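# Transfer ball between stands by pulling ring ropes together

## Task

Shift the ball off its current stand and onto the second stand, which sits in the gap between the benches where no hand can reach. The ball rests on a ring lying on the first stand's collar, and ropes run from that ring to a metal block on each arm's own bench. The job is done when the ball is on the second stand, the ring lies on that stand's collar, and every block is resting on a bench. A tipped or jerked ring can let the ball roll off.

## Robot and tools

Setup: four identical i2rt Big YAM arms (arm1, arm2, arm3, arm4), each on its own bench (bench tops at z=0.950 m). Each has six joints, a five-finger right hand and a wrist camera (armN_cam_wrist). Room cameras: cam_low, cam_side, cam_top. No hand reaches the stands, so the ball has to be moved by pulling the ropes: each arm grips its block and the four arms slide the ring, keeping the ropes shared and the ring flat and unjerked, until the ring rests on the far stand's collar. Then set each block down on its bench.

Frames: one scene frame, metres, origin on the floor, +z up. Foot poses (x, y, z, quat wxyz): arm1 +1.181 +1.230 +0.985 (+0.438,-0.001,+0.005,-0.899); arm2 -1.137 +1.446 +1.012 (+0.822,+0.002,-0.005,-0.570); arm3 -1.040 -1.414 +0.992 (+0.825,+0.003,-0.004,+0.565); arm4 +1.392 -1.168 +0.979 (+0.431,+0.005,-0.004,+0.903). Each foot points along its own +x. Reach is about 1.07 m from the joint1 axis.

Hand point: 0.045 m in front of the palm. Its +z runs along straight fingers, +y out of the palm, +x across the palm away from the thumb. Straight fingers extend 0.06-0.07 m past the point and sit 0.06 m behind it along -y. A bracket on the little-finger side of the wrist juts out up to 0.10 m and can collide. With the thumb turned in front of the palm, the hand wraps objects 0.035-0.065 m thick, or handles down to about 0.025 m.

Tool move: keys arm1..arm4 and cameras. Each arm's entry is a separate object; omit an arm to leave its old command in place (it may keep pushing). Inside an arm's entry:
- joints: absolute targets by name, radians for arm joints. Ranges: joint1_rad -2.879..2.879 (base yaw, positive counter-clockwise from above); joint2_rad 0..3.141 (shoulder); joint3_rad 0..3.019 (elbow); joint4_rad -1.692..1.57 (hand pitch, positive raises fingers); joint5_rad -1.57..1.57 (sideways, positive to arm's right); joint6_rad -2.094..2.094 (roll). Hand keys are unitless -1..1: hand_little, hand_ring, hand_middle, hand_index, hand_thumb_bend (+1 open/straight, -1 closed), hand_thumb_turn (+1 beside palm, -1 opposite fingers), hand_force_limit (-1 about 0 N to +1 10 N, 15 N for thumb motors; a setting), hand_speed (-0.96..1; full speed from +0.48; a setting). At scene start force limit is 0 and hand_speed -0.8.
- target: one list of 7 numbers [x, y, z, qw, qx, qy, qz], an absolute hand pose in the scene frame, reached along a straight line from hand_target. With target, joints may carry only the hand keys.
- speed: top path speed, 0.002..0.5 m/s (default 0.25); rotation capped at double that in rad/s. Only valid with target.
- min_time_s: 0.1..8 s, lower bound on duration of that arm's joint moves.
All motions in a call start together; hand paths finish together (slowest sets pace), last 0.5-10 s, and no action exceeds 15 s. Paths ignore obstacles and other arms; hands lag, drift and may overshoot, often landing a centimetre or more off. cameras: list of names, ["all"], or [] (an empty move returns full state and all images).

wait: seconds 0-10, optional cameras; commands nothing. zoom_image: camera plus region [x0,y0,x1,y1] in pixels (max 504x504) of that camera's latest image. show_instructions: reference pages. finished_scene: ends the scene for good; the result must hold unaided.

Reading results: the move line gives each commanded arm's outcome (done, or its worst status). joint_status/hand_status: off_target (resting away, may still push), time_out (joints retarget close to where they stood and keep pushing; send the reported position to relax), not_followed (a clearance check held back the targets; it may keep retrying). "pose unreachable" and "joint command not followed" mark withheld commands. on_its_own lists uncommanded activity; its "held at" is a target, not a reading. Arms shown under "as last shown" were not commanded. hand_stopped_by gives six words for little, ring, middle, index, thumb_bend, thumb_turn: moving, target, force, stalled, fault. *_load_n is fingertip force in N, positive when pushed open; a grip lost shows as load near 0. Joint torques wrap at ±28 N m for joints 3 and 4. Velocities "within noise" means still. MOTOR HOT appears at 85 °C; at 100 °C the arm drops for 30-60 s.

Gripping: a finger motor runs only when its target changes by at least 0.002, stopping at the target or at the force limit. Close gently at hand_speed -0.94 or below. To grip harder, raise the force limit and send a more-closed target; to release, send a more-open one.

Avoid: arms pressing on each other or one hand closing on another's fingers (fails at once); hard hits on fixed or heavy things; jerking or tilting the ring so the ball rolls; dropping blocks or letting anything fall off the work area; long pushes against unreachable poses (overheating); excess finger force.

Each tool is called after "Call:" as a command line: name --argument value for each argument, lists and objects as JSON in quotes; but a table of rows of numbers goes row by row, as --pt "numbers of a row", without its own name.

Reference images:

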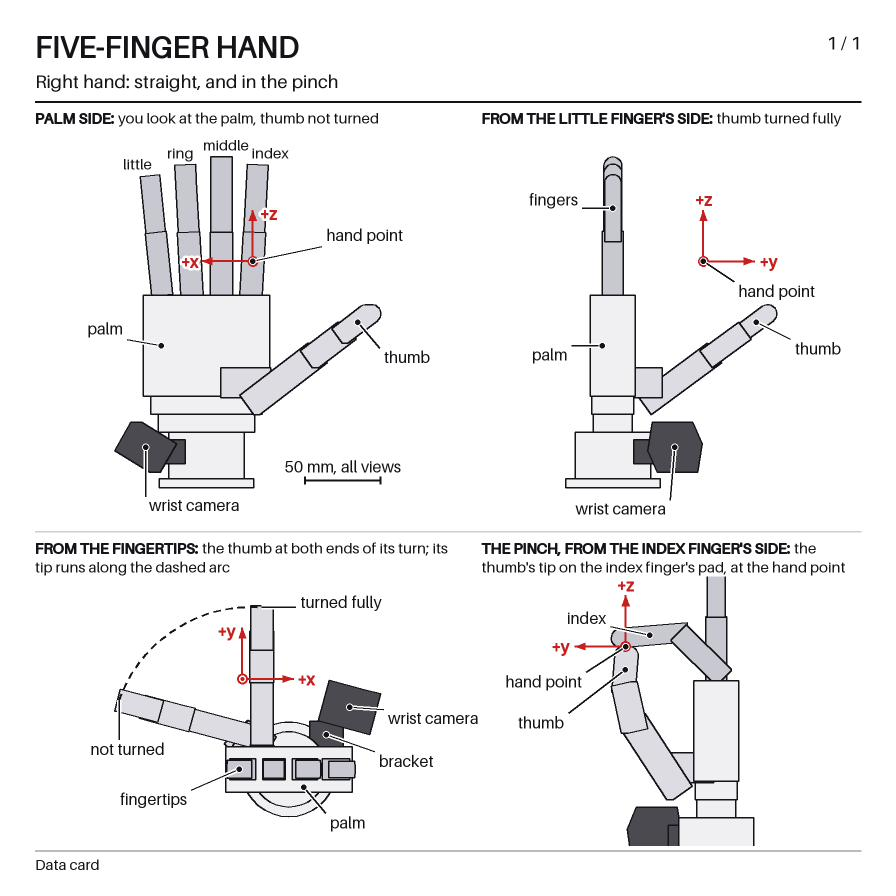

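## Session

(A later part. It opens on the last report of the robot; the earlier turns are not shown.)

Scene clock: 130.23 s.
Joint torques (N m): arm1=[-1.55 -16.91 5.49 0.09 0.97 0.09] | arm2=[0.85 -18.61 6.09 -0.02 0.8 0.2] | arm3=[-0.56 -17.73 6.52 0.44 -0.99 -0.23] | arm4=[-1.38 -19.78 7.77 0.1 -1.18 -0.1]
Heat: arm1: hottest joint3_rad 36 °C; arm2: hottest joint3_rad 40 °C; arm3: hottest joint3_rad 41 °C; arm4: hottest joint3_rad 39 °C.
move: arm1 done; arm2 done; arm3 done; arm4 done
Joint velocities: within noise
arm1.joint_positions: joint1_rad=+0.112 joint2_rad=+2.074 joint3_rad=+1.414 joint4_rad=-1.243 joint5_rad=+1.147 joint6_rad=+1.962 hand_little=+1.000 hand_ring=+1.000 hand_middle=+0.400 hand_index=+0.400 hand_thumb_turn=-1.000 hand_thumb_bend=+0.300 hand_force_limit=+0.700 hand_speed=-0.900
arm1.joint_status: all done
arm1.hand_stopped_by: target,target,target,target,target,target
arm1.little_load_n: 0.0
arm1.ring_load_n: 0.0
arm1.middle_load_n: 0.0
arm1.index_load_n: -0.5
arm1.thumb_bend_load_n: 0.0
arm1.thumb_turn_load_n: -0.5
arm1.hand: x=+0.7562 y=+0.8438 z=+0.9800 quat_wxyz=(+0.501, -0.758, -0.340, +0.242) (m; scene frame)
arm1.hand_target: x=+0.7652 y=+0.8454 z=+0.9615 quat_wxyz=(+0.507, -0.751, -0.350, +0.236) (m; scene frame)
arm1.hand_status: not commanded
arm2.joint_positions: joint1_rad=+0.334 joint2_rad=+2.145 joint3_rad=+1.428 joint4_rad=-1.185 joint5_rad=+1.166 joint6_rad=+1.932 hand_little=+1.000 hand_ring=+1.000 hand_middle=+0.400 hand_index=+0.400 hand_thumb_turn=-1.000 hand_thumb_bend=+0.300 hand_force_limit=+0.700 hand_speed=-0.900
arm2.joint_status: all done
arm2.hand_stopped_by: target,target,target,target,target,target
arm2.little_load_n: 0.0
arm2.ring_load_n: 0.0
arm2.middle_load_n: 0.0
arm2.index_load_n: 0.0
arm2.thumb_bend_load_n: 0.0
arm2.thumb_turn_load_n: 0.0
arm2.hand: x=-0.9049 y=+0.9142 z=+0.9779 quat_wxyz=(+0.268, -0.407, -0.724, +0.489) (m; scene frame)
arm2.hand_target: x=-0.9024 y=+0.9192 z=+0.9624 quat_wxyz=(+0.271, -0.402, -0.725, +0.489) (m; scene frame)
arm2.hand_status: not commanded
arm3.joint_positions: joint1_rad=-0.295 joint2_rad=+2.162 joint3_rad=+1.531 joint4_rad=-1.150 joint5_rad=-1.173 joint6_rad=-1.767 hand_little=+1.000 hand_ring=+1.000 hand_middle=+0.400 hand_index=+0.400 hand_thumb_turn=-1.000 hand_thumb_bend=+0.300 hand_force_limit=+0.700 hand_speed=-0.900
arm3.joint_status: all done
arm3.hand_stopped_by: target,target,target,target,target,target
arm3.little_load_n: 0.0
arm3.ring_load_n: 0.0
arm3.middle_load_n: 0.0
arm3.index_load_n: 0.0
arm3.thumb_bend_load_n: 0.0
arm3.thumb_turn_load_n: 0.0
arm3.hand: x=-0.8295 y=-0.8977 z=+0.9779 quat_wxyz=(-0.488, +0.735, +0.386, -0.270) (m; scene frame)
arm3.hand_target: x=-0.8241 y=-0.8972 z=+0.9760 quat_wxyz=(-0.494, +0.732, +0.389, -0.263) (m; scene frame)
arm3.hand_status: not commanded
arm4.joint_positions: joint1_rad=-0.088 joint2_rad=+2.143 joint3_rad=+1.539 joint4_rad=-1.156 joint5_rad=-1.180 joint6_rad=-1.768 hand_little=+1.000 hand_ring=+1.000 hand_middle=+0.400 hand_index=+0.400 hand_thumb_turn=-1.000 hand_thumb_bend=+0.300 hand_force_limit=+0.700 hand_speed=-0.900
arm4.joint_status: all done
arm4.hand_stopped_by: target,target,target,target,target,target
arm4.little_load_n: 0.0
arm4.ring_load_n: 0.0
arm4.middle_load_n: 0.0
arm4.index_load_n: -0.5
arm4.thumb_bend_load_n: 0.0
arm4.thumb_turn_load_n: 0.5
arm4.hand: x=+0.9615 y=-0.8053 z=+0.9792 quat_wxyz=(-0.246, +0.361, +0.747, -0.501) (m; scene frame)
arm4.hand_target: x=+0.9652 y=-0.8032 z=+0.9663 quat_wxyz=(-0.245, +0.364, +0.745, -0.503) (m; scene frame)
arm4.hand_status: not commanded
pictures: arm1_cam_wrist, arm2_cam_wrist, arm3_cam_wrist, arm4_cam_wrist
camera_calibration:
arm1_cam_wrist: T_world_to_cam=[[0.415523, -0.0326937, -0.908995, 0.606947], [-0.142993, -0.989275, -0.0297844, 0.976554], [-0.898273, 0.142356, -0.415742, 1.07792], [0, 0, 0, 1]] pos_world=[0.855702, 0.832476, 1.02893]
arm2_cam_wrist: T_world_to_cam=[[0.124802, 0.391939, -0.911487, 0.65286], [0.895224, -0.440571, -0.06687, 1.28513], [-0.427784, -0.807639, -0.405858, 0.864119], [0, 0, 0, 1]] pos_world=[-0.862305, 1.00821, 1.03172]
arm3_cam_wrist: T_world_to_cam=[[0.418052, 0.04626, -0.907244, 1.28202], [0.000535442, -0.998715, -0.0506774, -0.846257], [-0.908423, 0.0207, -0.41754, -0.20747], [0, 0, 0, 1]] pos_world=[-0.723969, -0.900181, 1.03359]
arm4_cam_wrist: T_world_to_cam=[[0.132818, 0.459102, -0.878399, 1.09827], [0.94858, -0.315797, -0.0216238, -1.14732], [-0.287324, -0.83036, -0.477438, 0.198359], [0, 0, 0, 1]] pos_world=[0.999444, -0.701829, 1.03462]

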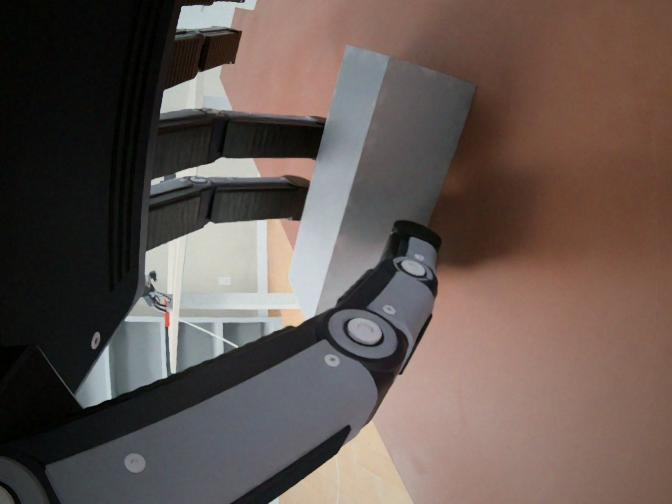

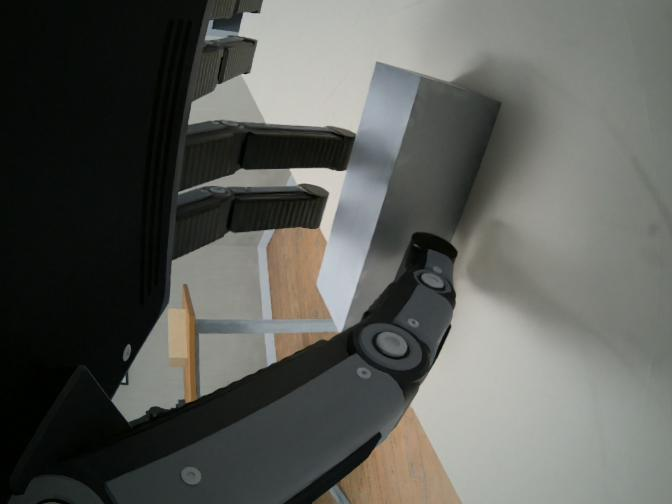

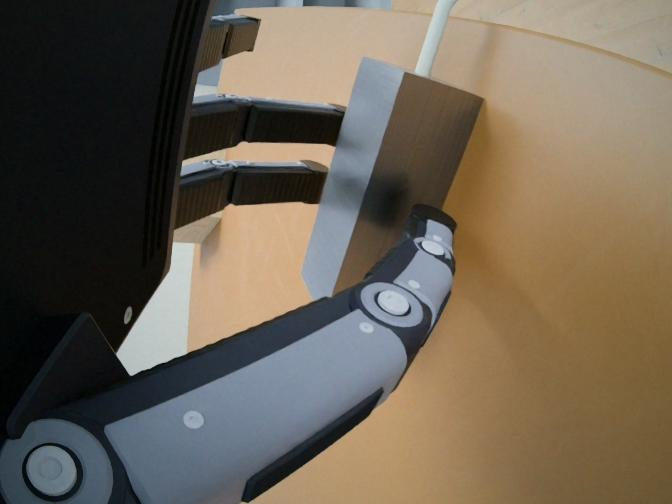

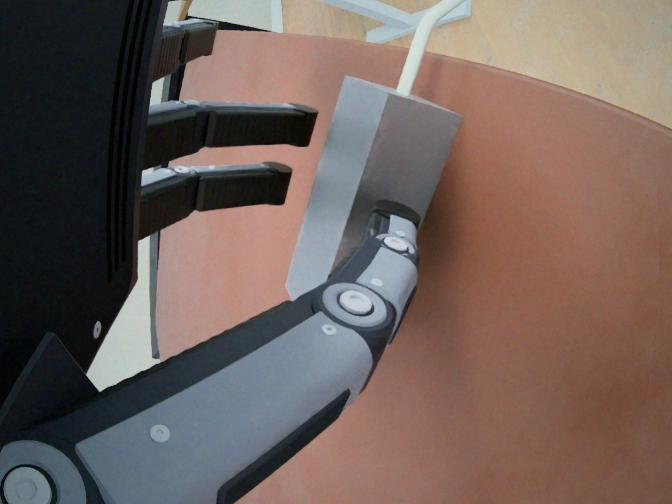

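Call:
move --arm1 '{"joints":{"hand_index":0.8,"hand_middle":0.8,"hand_thumb_bend":0.6,"hand_speed":-0.7}}' --arm2 '{"joints":{"hand_index":0.8,"hand_middle":0.8,"hand_thumb_bend":0.6,"hand_speed":-0.7}}' --arm3 '{"joints":{"hand_index":0.8,"hand_middle":0.8,"hand_thumb_bend":0.6,"hand_speed":-0.7}}' --arm4 '{"joints":{"hand_index":0.8,"hand_middle":0.8,"hand_thumb_bend":0.6,"hand_speed":-0.7}}' --cameras '["arm1_cam_wrist","arm2_cam_wrist","arm3_cam_wrist","arm4_cam_wrist"]'

Scene clock: 131.77 s.
Joint torques (N m): arm1=[-1.49 -16.97 5.5 0.1 0.16 0.08] | arm2=[0.85 -18.61 6.12 -0.02 0.56 0.19] | arm3=[-0.5 -17.73 6.53 0.43 -0.38 -0.23] | arm4=[-1.32 -19.78 7.8 0.13 -1.18 -0.1]
Heat: arm1: hottest joint3_rad 36 °C; arm2: hottest joint3_rad 40 °C; arm3: hottest joint3_rad 41 °C; arm4: hottest joint3_rad 39 °C.
move: arm1 done; arm2 done; arm3 done; arm4 done
Joint velocities: within noise
arm1.joint_positions: joint1_rad=+0.112 joint2_rad=+2.074 joint3_rad=+1.414 joint4_rad=-1.243 joint5_rad=+1.166 joint6_rad=+1.963 hand_little=+1.000 hand_ring=+1.000 hand_middle=+0.800 hand_index=+0.800 hand_thumb_turn=-1.000 hand_thumb_bend=+0.597 hand_force_limit=+0.700 hand_speed=-0.700
arm1.joint_status: all done
arm1.hand_stopped_by: target,target,target,target,target,target
arm1.little_load_n: 0.0
arm1.ring_load_n: 0.0
arm1.middle_load_n: 0.0
arm1.index_load_n: 0.0
arm1.thumb_bend_load_n: -5.5
arm1.thumb_turn_load_n: -2.0
arm1.hand: x=+0.7538 y=+0.8441 z=+0.9830 quat_wxyz=(+0.507, -0.753, -0.340, +0.248) (m; scene frame)
arm1.hand_target: x=+0.7652 y=+0.8454 z=+0.9615 quat_wxyz=(+0.507, -0.751, -0.350, +0.236) (m; scene frame)
arm1.hand_status: not commanded
arm2.joint_positions: joint1_rad=+0.334 joint2_rad=+2.145 joint3_rad=+1.428 joint4_rad=-1.185 joint5_rad=+1.172 joint6_rad=+1.932 hand_little=+1.000 hand_ring=+1.000 hand_middle=+0.800 hand_index=+0.800 hand_thumb_turn=-1.000 hand_thumb_bend=+0.599 hand_force_limit=+0.700 hand_speed=-0.700
arm2.joint_status: all done
arm2.hand_stopped_by: target,target,target,target,target,target
arm2.little_load_n: 0.0
arm2.ring_load_n: 0.0
arm2.middle_load_n: 0.0
arm2.index_load_n: 0.0
arm2.thumb_bend_load_n: -2.0
arm2.thumb_turn_load_n: -1.0
arm2.hand: x=-0.9052 y=+0.9136 z=+0.9788 quat_wxyz=(+0.268, -0.406, -0.723, +0.491) (m; scene frame)
arm2.hand_target: x=-0.9024 y=+0.9193 z=+0.9623 quat_wxyz=(+0.271, -0.402, -0.725, +0.489) (m; scene frame)
arm2.hand_status: not commanded
arm3.joint_positions: joint1_rad=-0.295 joint2_rad=+2.162 joint3_rad=+1.531 joint4_rad=-1.150 joint5_rad=-1.189 joint6_rad=-1.767 hand_little=+1.000 hand_ring=+1.000 hand_middle=+0.800 hand_index=+0.800 hand_thumb_turn=-1.000 hand_thumb_bend=+0.597 hand_force_limit=+0.700 hand_speed=-0.700
arm3.joint_status: all done
arm3.hand_stopped_by: target,target,target,target,target,target
arm3.little_load_n: 0.0
arm3.ring_load_n: -0.5
arm3.middle_load_n: 0.0
arm3.index_load_n: 0.0
arm3.thumb_bend_load_n: -4.5
arm3.thumb_turn_load_n: -0.5
arm3.hand: x=-0.8309 y=-0.8959 z=+0.9804 quat_wxyz=(-0.495, +0.731, +0.383, -0.272) (m; scene frame)
arm3.hand_target: x=-0.8241 y=-0.8972 z=+0.9759 quat_wxyz=(-0.494, +0.732, +0.389, -0.263) (m; scene frame)
arm3.hand_status: not commanded
arm4.joint_positions: joint1_rad=-0.088 joint2_rad=+2.143 joint3_rad=+1.539 joint4_rad=-1.156 joint5_rad=-1.180 joint6_rad=-1.768 hand_little=+1.000 hand_ring=+1.000 hand_middle=+0.800 hand_index=+0.800 hand_thumb_turn=-1.000 hand_thumb_bend=+0.600 hand_force_limit=+0.700 hand_speed=-0.700
arm4.joint_status: all done
arm4.hand_stopped_by: target,target,target,target,target,target
arm4.little_load_n: 0.0
arm4.ring_load_n: 0.0
arm4.middle_load_n: 0.0
arm4.index_load_n: 0.0
arm4.thumb_bend_load_n: 0.0
arm4.thumb_turn_load_n: 0.0
arm4.hand: x=+0.9615 y=-0.8053 z=+0.9792 quat_wxyz=(-0.246, +0.361, +0.747, -0.501) (m; scene frame)
arm4.hand_target: x=+0.9652 y=-0.8032 z=+0.9663 quat_wxyz=(-0.245, +0.364, +0.745, -0.503) (m; scene frame)
arm4.hand_status: not commanded
pictures: arm1_cam_wrist, arm2_cam_wrist, arm3_cam_wrist, arm4_cam_wrist
camera_calibration:
arm1_cam_wrist: T_world_to_cam=[[0.401328, -0.0220024, -0.91567, 0.618832], [-0.137586, -0.989816, -0.0365186, 0.979609], [-0.905542, 0.14064, -0.400268, 1.06863], [0, 0, 0, 1]] pos_world=[0.854119, 0.832956, 1.03016]
arm2_cam_wrist: T_world_to_cam=[[0.120361, 0.389009, -0.913337, 0.654444], [0.895748, -0.439174, -0.0690101, 1.2865], [-0.427959, -0.809814, -0.401314, 0.861185], [0, 0, 0, 1]] pos_world=[-0.862601, 1.00781, 1.03212]
arm3_cam_wrist: T_world_to_cam=[[0.406714, 0.0539599, -0.911961, 1.28696], [-0.00340431, -0.998158, -0.0605783, -0.837434], [-0.913549, 0.0277426, -0.405781, -0.217247], [0, 0, 0, 1]] pos_world=[-0.724741, -0.899309, 1.03477]
arm4_cam_wrist: T_world_to_cam=[[0.132818, 0.459102, -0.878399, 1.09827], [0.94858, -0.315797, -0.0216238, -1.14732], [-0.287324, -0.83036, -0.477438, 0.198359], [0, 0, 0, 1]] pos_world=[0.999444, -0.701829, 1.03462]

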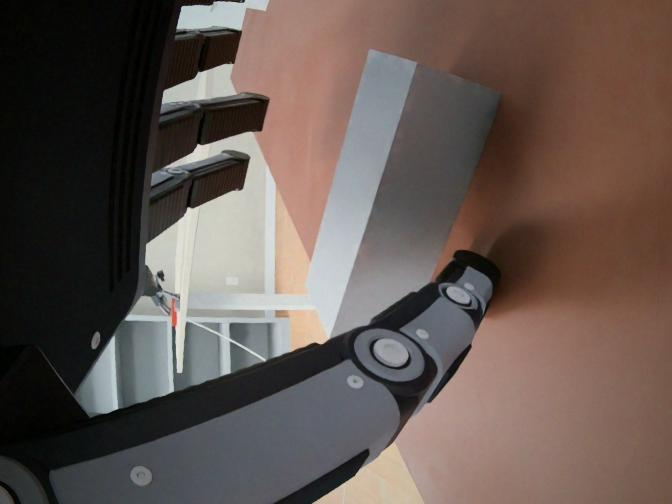

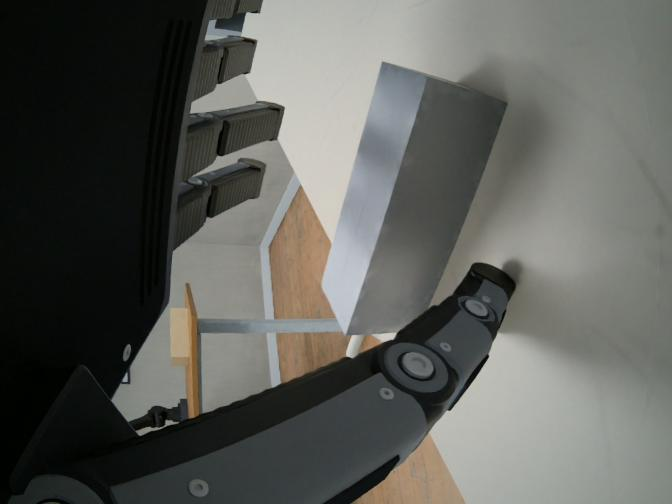

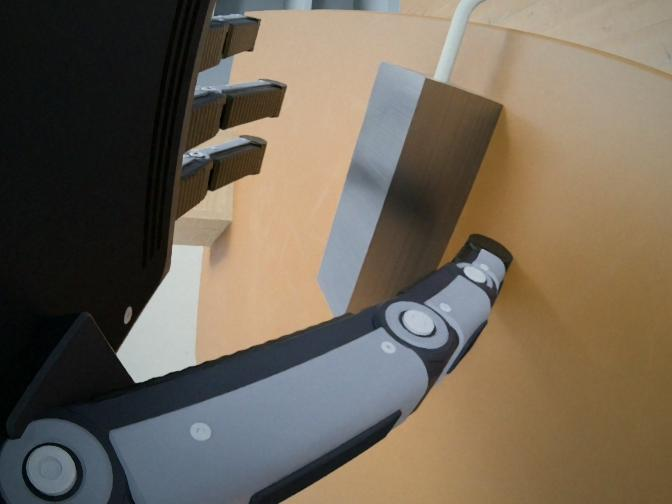

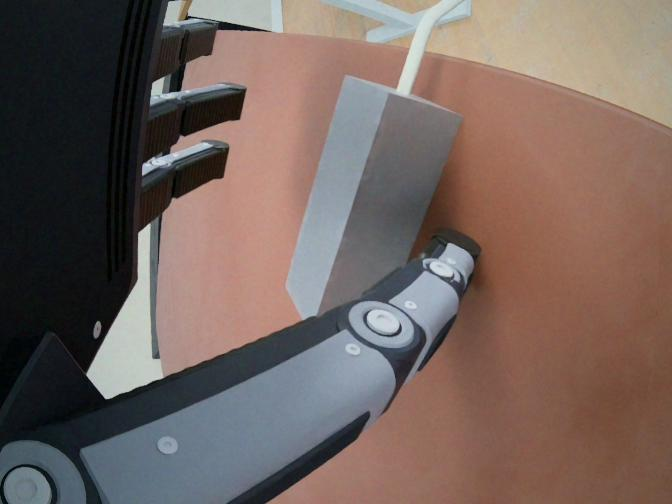

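Call:
move --arm1 '{"target":[0.758,0.8445,1.02,0.5068,-0.7513,-0.3503,0.2363],"speed":0.05}' --arm2 '{"target":[-0.904,0.916,1.02,0.2711,-0.4019,-0.7250,0.4891],"speed":0.05}' --arm3 '{"target":[-0.828,-0.897,1.03,0.4937,-0.7319,-0.3892,0.2625],"speed":0.05}' --arm4 '{"target":[0.963,-0.804,1.02,0.2452,-0.3634,-0.7451,0.5026],"speed":0.05}' --cameras '["arm1_cam_wrist","arm2_cam_wrist","arm3_cam_wrist","arm4_cam_wrist"]'

Scene clock: 133.87 s.
Joint torques (N m): arm1=[-2.43 -19.43 8.62 -0.57 0.87 -0.06] | arm2=[0.38 -21.42 8.14 -0.84 0.63 0.04] | arm3=[-0.15 -19.25 8.02 -0.36 -0.84 -0.09] | arm4=[-1.14 -23 10.52 -0.65 -1.2 0.01]
Heat: arm1: hottest joint3_rad 36 °C; arm2: hottest joint3_rad 40 °C; arm3: hottest joint3_rad 41 °C; arm4: hottest joint3_rad 39 °C.
move: arm1 off_target; arm2 off_target; arm3 off_target; arm4 off_target
Joint velocities: within noise
arm1.joint_positions: joint1_rad=+0.112 joint2_rad=+2.022 joint3_rad=+1.414 joint4_rad=-1.323 joint5_rad=+1.153 joint6_rad=+1.950 hand_little=+1.000 hand_ring=+1.000 hand_middle=+0.800 hand_index=+0.800 hand_thumb_turn=-1.000 hand_thumb_bend=+0.598 hand_force_limit=+0.700 hand_speed=-0.700
arm1.joint_status: not commanded
arm1.hand_stopped_by: target,target,target,target,target,target
arm1.little_load_n: 0.0
arm1.ring_load_n: 0.0
arm1.middle_load_n: 0.0
arm1.index_load_n: 0.0
arm1.thumb_bend_load_n: 0.0
arm1.thumb_turn_load_n: 0.0
arm1.hand: x=+0.7612 y=+0.8525 z=+1.0093 quat_wxyz=(+0.511, -0.750, -0.351, +0.231) (m; scene frame)
arm1.hand_target: x=+0.7580 y=+0.8447 z=+1.0201 quat_wxyz=(+0.507, -0.751, -0.350, +0.237) (m; scene frame)
arm1.hand_status: off_target (0.014 m and 0.8 deg from the pose sent, 0.037 m and 1.8 deg at the start)
arm2.joint_positions: joint1_rad=+0.334 joint2_rad=+2.091 joint3_rad=+1.428 joint4_rad=-1.266 joint5_rad=+1.172 joint6_rad=+1.932 hand_little=+1.000 hand_ring=+1.000 hand_middle=+0.800 hand_index=+0.800 hand_thumb_turn=-1.000 hand_thumb_bend=+0.599 hand_force_limit=+0.700 hand_speed=-0.700
arm2.joint_status: not commanded
arm2.hand_stopped_by: target,target,target,target,target,target
arm2.little_load_n: 0.0
arm2.ring_load_n: 0.0
arm2.middle_load_n: 0.0
arm2.index_load_n: 0.0
arm2.thumb_bend_load_n: 0.0
arm2.thumb_turn_load_n: 0.0
arm2.hand: x=-0.9104 y=+0.9195 z=+1.0088 quat_wxyz=(+0.279, -0.399, -0.725, +0.487) (m; scene frame)
arm2.hand_target: x=-0.9042 y=+0.9160 z=+1.0200 quat_wxyz=(+0.271, -0.402, -0.725, +0.489) (m; scene frame)
arm2.hand_status: off_target (0.013 m and 1.0 deg from the pose sent, 0.041 m and 0.6 deg at the start)
arm3.joint_positions: joint1_rad=-0.295 joint2_rad=+2.101 joint3_rad=+1.531 joint4_rad=-1.218 joint5_rad=-1.178 joint6_rad=-1.767 hand_little=+1.000 hand_ring=+1.000 hand_middle=+0.800 hand_index=+0.800 hand_thumb_turn=-1.000 hand_thumb_bend=+0.598 hand_force_limit=+0.700 hand_speed=-0.700
arm3.joint_status: not commanded
arm3.hand_stopped_by: target,target,target,target,target,target
arm3.little_load_n: 0.0
arm3.ring_load_n: 0.0
arm3.middle_load_n: 0.0
arm3.index_load_n: 0.0
arm3.thumb_bend_load_n: 0.0
arm3.thumb_turn_load_n: 0.0
arm3.hand: x=-0.8334 y=-0.9017 z=+1.0141 quat_wxyz=(-0.489, +0.734, +0.383, -0.273) (m; scene frame)
arm3.hand_target: x=-0.8282 y=-0.8972 z=+1.0299 quat_wxyz=(-0.494, +0.732, +0.389, -0.262) (m; scene frame)
arm3.hand_status: off_target (0.017 m and 1.5 deg from the pose sent, 0.050 m and 1.3 deg at the start)
arm4.joint_positions: joint1_rad=-0.088 joint2_rad=+2.105 joint3_rad=+1.539 joint4_rad=-1.236 joint5_rad=-1.180 joint6_rad=-1.768 hand_little=+1.000 hand_ring=+1.000 hand_middle=+0.800 hand_index=+0.800 hand_thumb_turn=-1.000 hand_thumb_bend=+0.600 hand_force_limit=+0.700 hand_speed=-0.700
arm4.joint_status: not commanded
arm4.hand_stopped_by: target,target,target,target,target,target
arm4.little_load_n: 0.0
arm4.ring_load_n: 0.0
arm4.middle_load_n: 0.0
arm4.index_load_n: 0.0
arm4.thumb_bend_load_n: 0.0
arm4.thumb_turn_load_n: 0.0
arm4.hand: x=+0.9678 y=-0.8148 z=+1.0034 quat_wxyz=(-0.231, +0.371, +0.741, -0.509) (m; scene frame)
arm4.hand_target: x=+0.9633 y=-0.8044 z=+1.0200 quat_wxyz=(-0.245, +0.364, +0.745, -0.503) (m; scene frame)
arm4.hand_status: off_target (0.020 m and 2.1 deg from the pose sent, 0.041 m and 0.4 deg at the start)
pictures: arm1_cam_wrist, arm2_cam_wrist, arm3_cam_wrist, arm4_cam_wrist
camera_calibration:
arm1_cam_wrist: T_world_to_cam=[[0.430982, 0.0026541, -0.902356, 0.583126], [-0.135679, -0.988436, -0.06771, 1.01872], [-0.892102, 0.151612, -0.425639, 1.09077], [0, 0, 0, 1]] pos_world=[0.859975, 0.84002, 1.05944]
arm2_cam_wrist: T_world_to_cam=[[0.104416, 0.407532, -0.907202, 0.642421], [0.894457, -0.437274, -0.0934826, 1.31762], [-0.434793, -0.801692, -0.410178, 0.871089], [0, 0, 0, 1]] pos_world=[-0.866887, 1.0127, 1.06328]
arm3_cam_wrist: T_world_to_cam=[[0.41071, 0.044142, -0.910697, 1.31225], [-0.000916476, -0.998807, -0.0488261, -0.851672], [-0.911765, 0.020888, -0.41018, -0.205992], [0, 0, 0, 1]] pos_world=[-0.727551, -0.904278, 1.06898]
arm4_cam_wrist: T_world_to_cam=[[0.153337, 0.428564, -0.890405, 1.09027], [0.948692, -0.315999, 0.0112802, -1.18914], [-0.276533, -0.84645, -0.45503, 0.157807], [0, 0, 0, 1]] pos_world=[1.00459, -0.709444, 1.05601]

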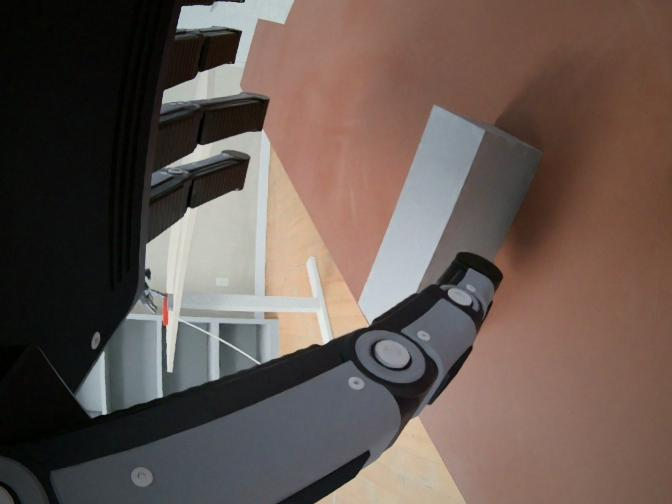

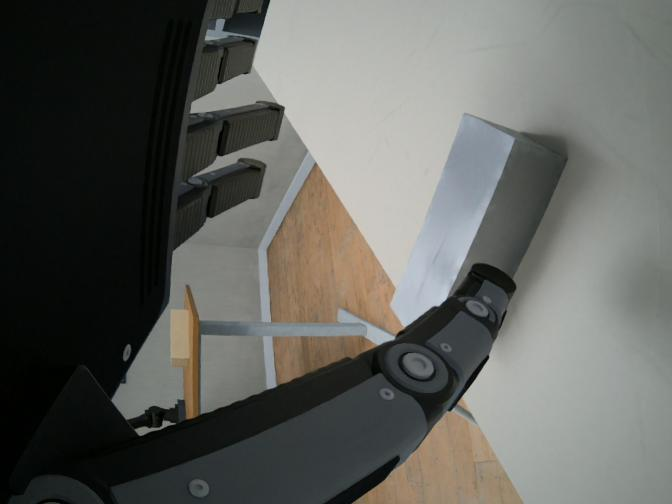

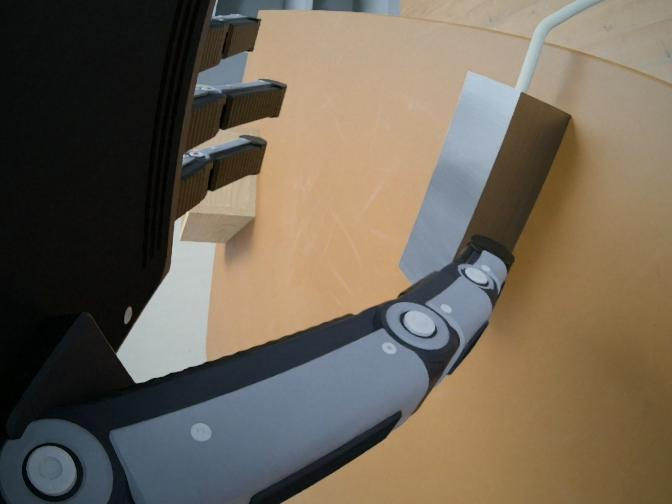

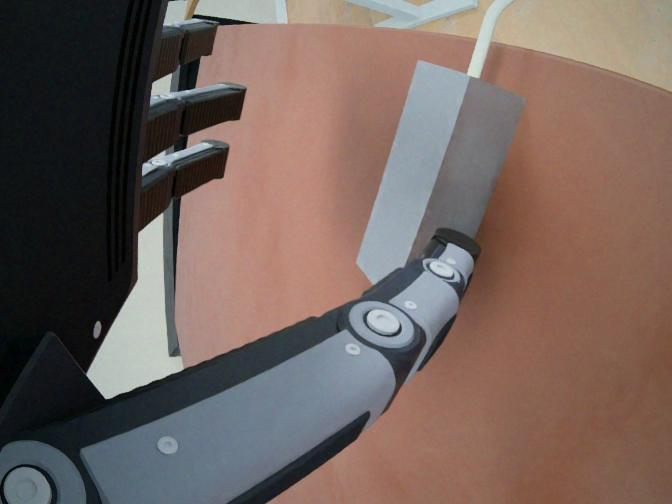

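Call:
move --arm1 '{"target":[0.770,0.865,1.13,0.5068,-0.7513,-0.3503,0.2363],"speed":0.1}' --arm2 '{"target":[-0.914,0.93,1.13,0.2711,-0.4019,-0.7250,0.4891],"speed":0.1}' --arm3 '{"target":[-0.838,-0.907,1.13,0.4937,-0.7319,-0.3892,0.2625],"speed":0.1}' --arm4 '{"target":[0.97,-0.814,1.13,0.2452,-0.3634,-0.7451,0.5026],"speed":0.1}' --cameras '["all"]'

Call:
zoom_image --camera "cam_low" --region '[302, 190, 386, 274]'

Call:
zoom_image --camera "cam_side" --region '[278, 215, 362, 299]'

Call:
zoom_image --camera "cam_top" --region '[380, 60, 500, 160]'

Call:
zoom_image --camera "cam_top" --region '[150, 60, 270, 160]'

Scene clock: 136.20 s.
Joint torques (N m): arm1=[-2.61 -17.14 11.36 -0.76 0.91 -0.03] | arm2=[0.67 -19.49 10.82 -0.9 0.58 0.13] | arm3=[0.09 -17.55 10.95 -0.39 -0.87 0.01] | arm4=[-1.2 -21.3 12.94 -0.57 -1.19 -0.02]
Heat: arm1: hottest joint3_rad 36 °C; arm2: hottest joint3_rad 40 °C; arm3: hottest joint3_rad 41 °C; arm4: hottest joint3_rad 40 °C.
move: arm1 off_target; arm2 off_target; arm3 off_target; arm4 off_target
Joint velocities: within noise
arm1.joint_positions: joint1_rad=+0.112 joint2_rad=+1.828 joint3_rad=+1.416 joint4_rad=-1.532 joint5_rad=+1.153 joint6_rad=+1.940 hand_little=+1.000 hand_ring=+1.000 hand_middle=+0.800 hand_index=+0.800 hand_thumb_turn=-1.000 hand_thumb_bend=+0.598 hand_force_limit=+0.700 hand_speed=-0.700
arm1.joint_status: not commanded
arm1.hand_stopped_by: target,target,target,target,target,target
arm1.little_load_n: 0.0
arm1.ring_load_n: 0.0
arm1.middle_load_n: 0.0
arm1.index_load_n: 0.0
arm1.thumb_bend_load_n: 0.0
arm1.thumb_turn_load_n: 0.0
arm1.hand: x=+0.7782 y=+0.8779 z=+1.1124 quat_wxyz=(+0.515, -0.746, -0.358, +0.224) (m; scene frame)
arm1.hand_target: x=+0.7705 y=+0.8657 z=+1.1301 quat_wxyz=(+0.507, -0.751, -0.350, +0.237) (m; scene frame)
arm1.hand_status: off_target (0.023 m and 2.0 deg from the pose sent, 0.122 m and 0.8 deg at the start)
arm2.joint_positions: joint1_rad=+0.334 joint2_rad=+1.904 joint3_rad=+1.443 joint4_rad=-1.489 joint5_rad=+1.172 joint6_rad=+1.932 hand_little=+1.000 hand_ring=+1.000 hand_middle=+0.800 hand_index=+0.800 hand_thumb_turn=-1.000 hand_thumb_bend=+0.599 hand_force_limit=+0.700 hand_speed=-0.700
arm2.joint_status: not commanded
arm2.hand_stopped_by: target,target,target,target,target,target
arm2.little_load_n: 0.0
arm2.ring_load_n: 0.0
arm2.middle_load_n: 0.0
arm2.index_load_n: 0.0
arm2.thumb_bend_load_n: 0.0
arm2.thumb_turn_load_n: 0.0
arm2.hand: x=-0.9257 y=+0.9369 z=+1.1151 quat_wxyz=(+0.287, -0.393, -0.728, +0.484) (m; scene frame)
arm2.hand_target: x=-0.9144 y=+0.9305 z=+1.1301 quat_wxyz=(+0.271, -0.402, -0.725, +0.489) (m; scene frame)
arm2.hand_status: off_target (0.020 m and 2.2 deg from the pose sent, 0.122 m and 1.0 deg at the start)
arm3.joint_positions: joint1_rad=-0.295 joint2_rad=+1.947 joint3_rad=+1.550 joint4_rad=-1.406 joint5_rad=-1.178 joint6_rad=-1.767 hand_little=+1.000 hand_ring=+1.000 hand_middle=+0.800 hand_index=+0.800 hand_thumb_turn=-1.000 hand_thumb_bend=+0.598 hand_force_limit=+0.700 hand_speed=-0.700
arm3.joint_status: not commanded
arm3.hand_stopped_by: target,target,target,target,target,target
arm3.little_load_n: 0.0
arm3.ring_load_n: 0.0
arm3.middle_load_n: 0.0
arm3.index_load_n: -0.5
arm3.thumb_bend_load_n: 0.0
arm3.thumb_turn_load_n: 0.5
arm3.hand: x=-0.8460 y=-0.9181 z=+1.1083 quat_wxyz=(-0.487, +0.736, +0.379, -0.279) (m; scene frame)
arm3.hand_target: x=-0.8385 y=-0.9078 z=+1.1300 quat_wxyz=(-0.494, +0.732, +0.389, -0.262) (m; scene frame)
arm3.hand_status: off_target (0.026 m and 2.4 deg from the pose sent, 0.116 m and 1.5 deg at the start)
arm4.joint_positions: joint1_rad=-0.088 joint2_rad=+1.954 joint3_rad=+1.600 joint4_rad=-1.459 joint5_rad=-1.180 joint6_rad=-1.768 hand_little=+1.000 hand_ring=+1.000 hand_middle=+0.800 hand_index=+0.800 hand_thumb_turn=-1.000 hand_thumb_bend=+0.600 hand_force_limit=+0.700 hand_speed=-0.700
arm4.joint_status: not commanded
arm4.hand_stopped_by: target,target,target,target,target,target
arm4.little_load_n: 0.0
arm4.ring_load_n: 0.0
arm4.middle_load_n: 0.0
arm4.index_load_n: 0.0
arm4.thumb_bend_load_n: 0.0
arm4.thumb_turn_load_n: 0.0
arm4.hand: x=+0.9757 y=-0.8270 z=+1.1110 quat_wxyz=(-0.227, +0.374, +0.740, -0.512) (m; scene frame)
arm4.hand_target: x=+0.9706 y=-0.8146 z=+1.1301 quat_wxyz=(-0.245, +0.364, +0.745, -0.502) (m; scene frame)
arm4.hand_status: off_target (0.024 m and 2.7 deg from the pose sent, 0.127 m and 2.1 deg at the start)
pictures: arm1_cam_wrist, arm2_cam_wrist, arm3_cam_wrist, arm4_cam_wrist, cam_low, cam_side, cam_top
camera_calibration:
arm1_cam_wrist: T_world_to_cam=[[0.442823, 0.0209732, -0.896364, 0.636828], [-0.131064, -0.987473, -0.0878536, 1.07114], [-0.886978, 0.156385, -0.434527, 1.14768], [0, 0, 0, 1]] pos_world=[0.876355, 0.86489, 1.16363]
arm2_cam_wrist: T_world_to_cam=[[0.0925413, 0.422359, -0.901692, 0.702277], [0.893089, -0.435615, -0.112387, 1.36711], [-0.440259, -0.794891, -0.417517, 0.918696], [0, 0, 0, 1]] pos_world=[-0.881477, 1.02918, 1.17045]
arm3_cam_wrist: T_world_to_cam=[[0.402523, 0.0336552, -0.914791, 1.39182], [-0.00130894, -0.999302, -0.0373403, -0.876982], [-0.915409, 0.0162278, -0.402198, -0.194711], [0, 0, 0, 1]] pos_world=[-0.73963, -0.920052, 1.16217]
arm4_cam_wrist: T_world_to_cam=[[0.159278, 0.419824, -0.89352, 1.18059], [0.948542, -0.315979, 0.0206225, -1.21183], [-0.273676, -0.850826, -0.448549, 0.185037], [0, 0, 0, 1]] pos_world=[1.01207, -0.721121, 1.16287]

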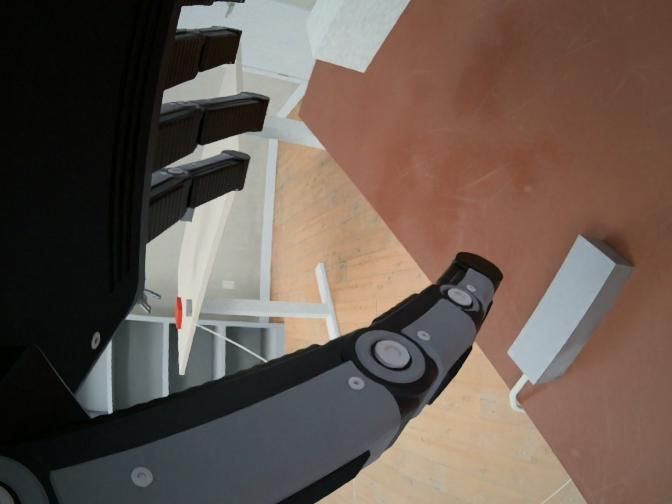

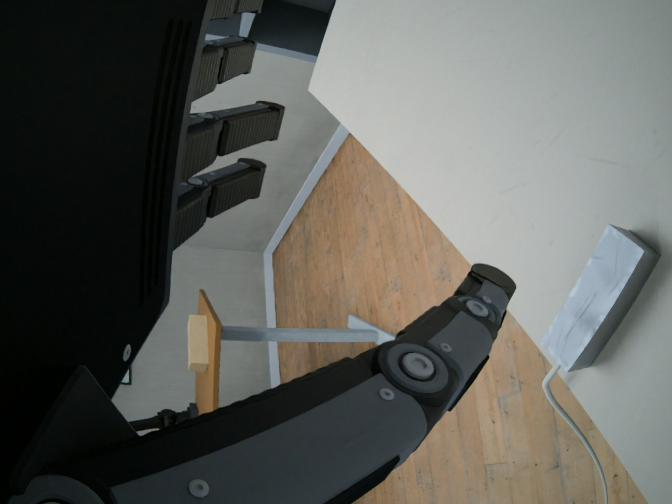

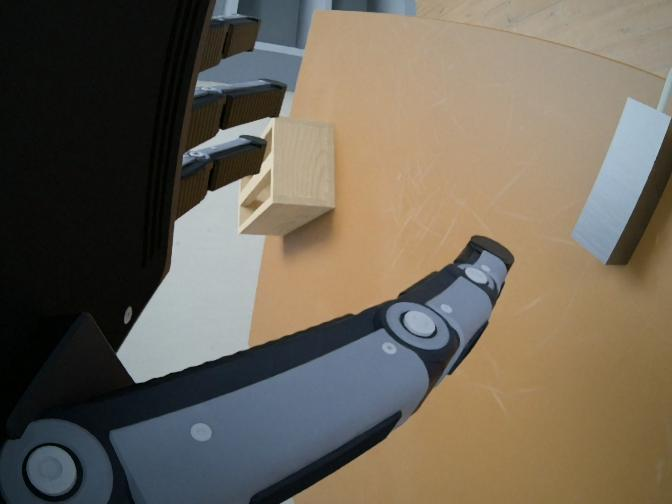

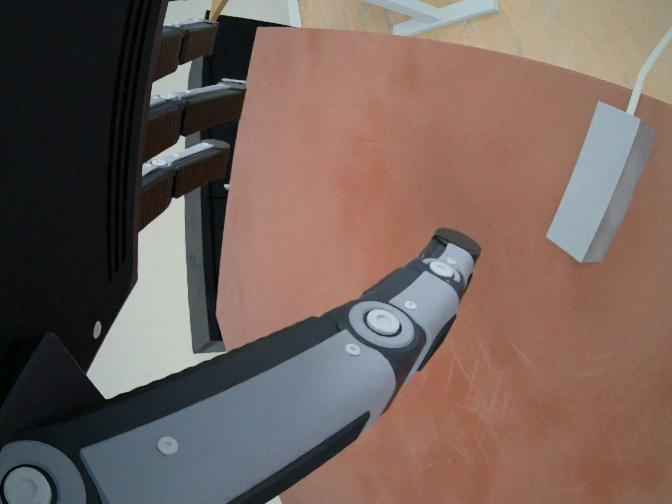

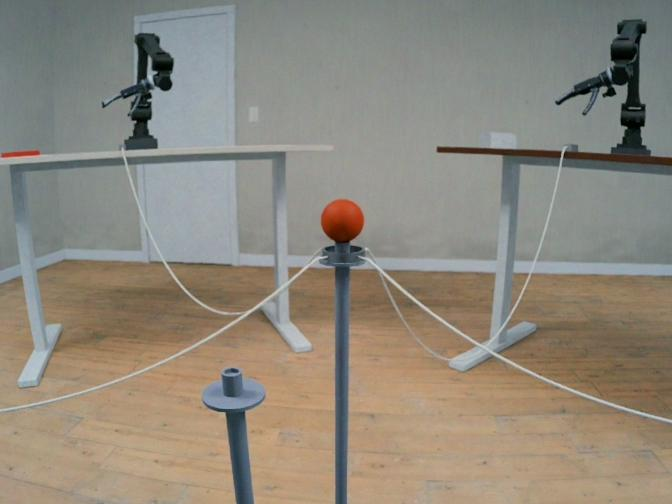

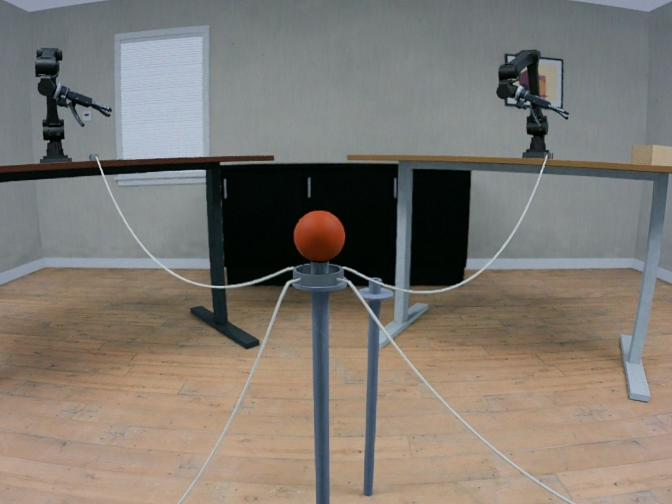

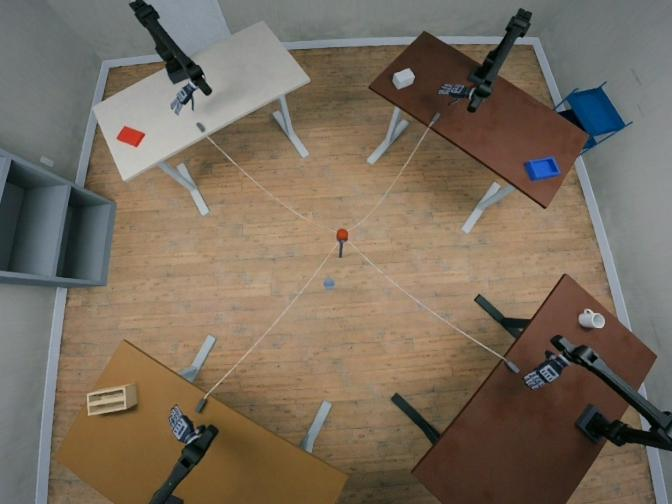

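Scaled by 6.000 from the camera's 672x504 image, which has a finer 960x720 frame.

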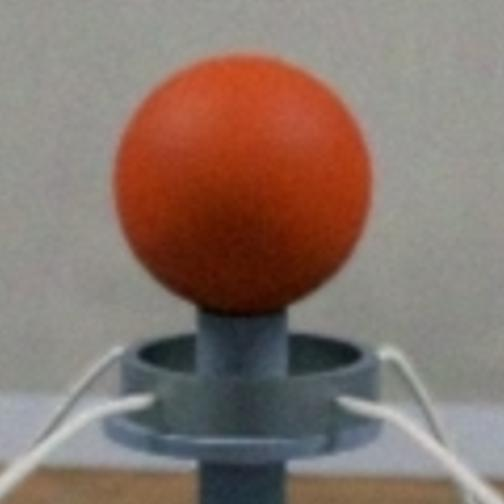

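Scaled by 6.000 from the camera's 672x504 image, which has a finer 960x720 frame.

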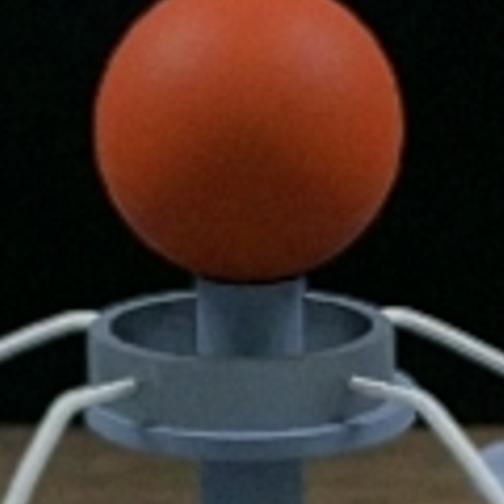

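Scaled by 4.200 from the camera's 672x504 image, which has a finer 960x720 frame.

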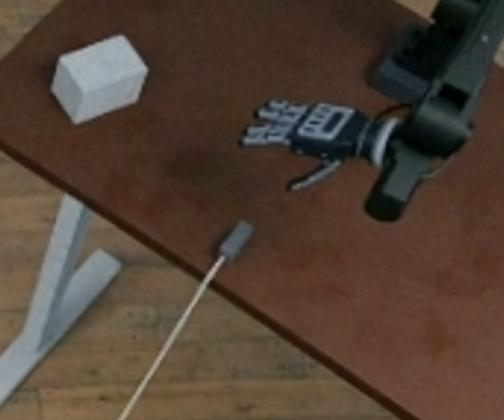

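Scaled by 4.200 from the camera's 672x504 image, which has a finer 960x720 frame.

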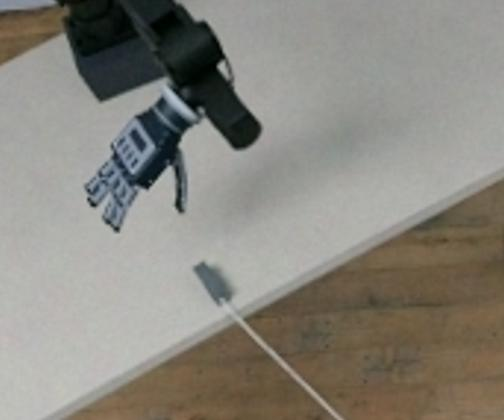

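Call:
finished_scene

The scene is finished: the task was done.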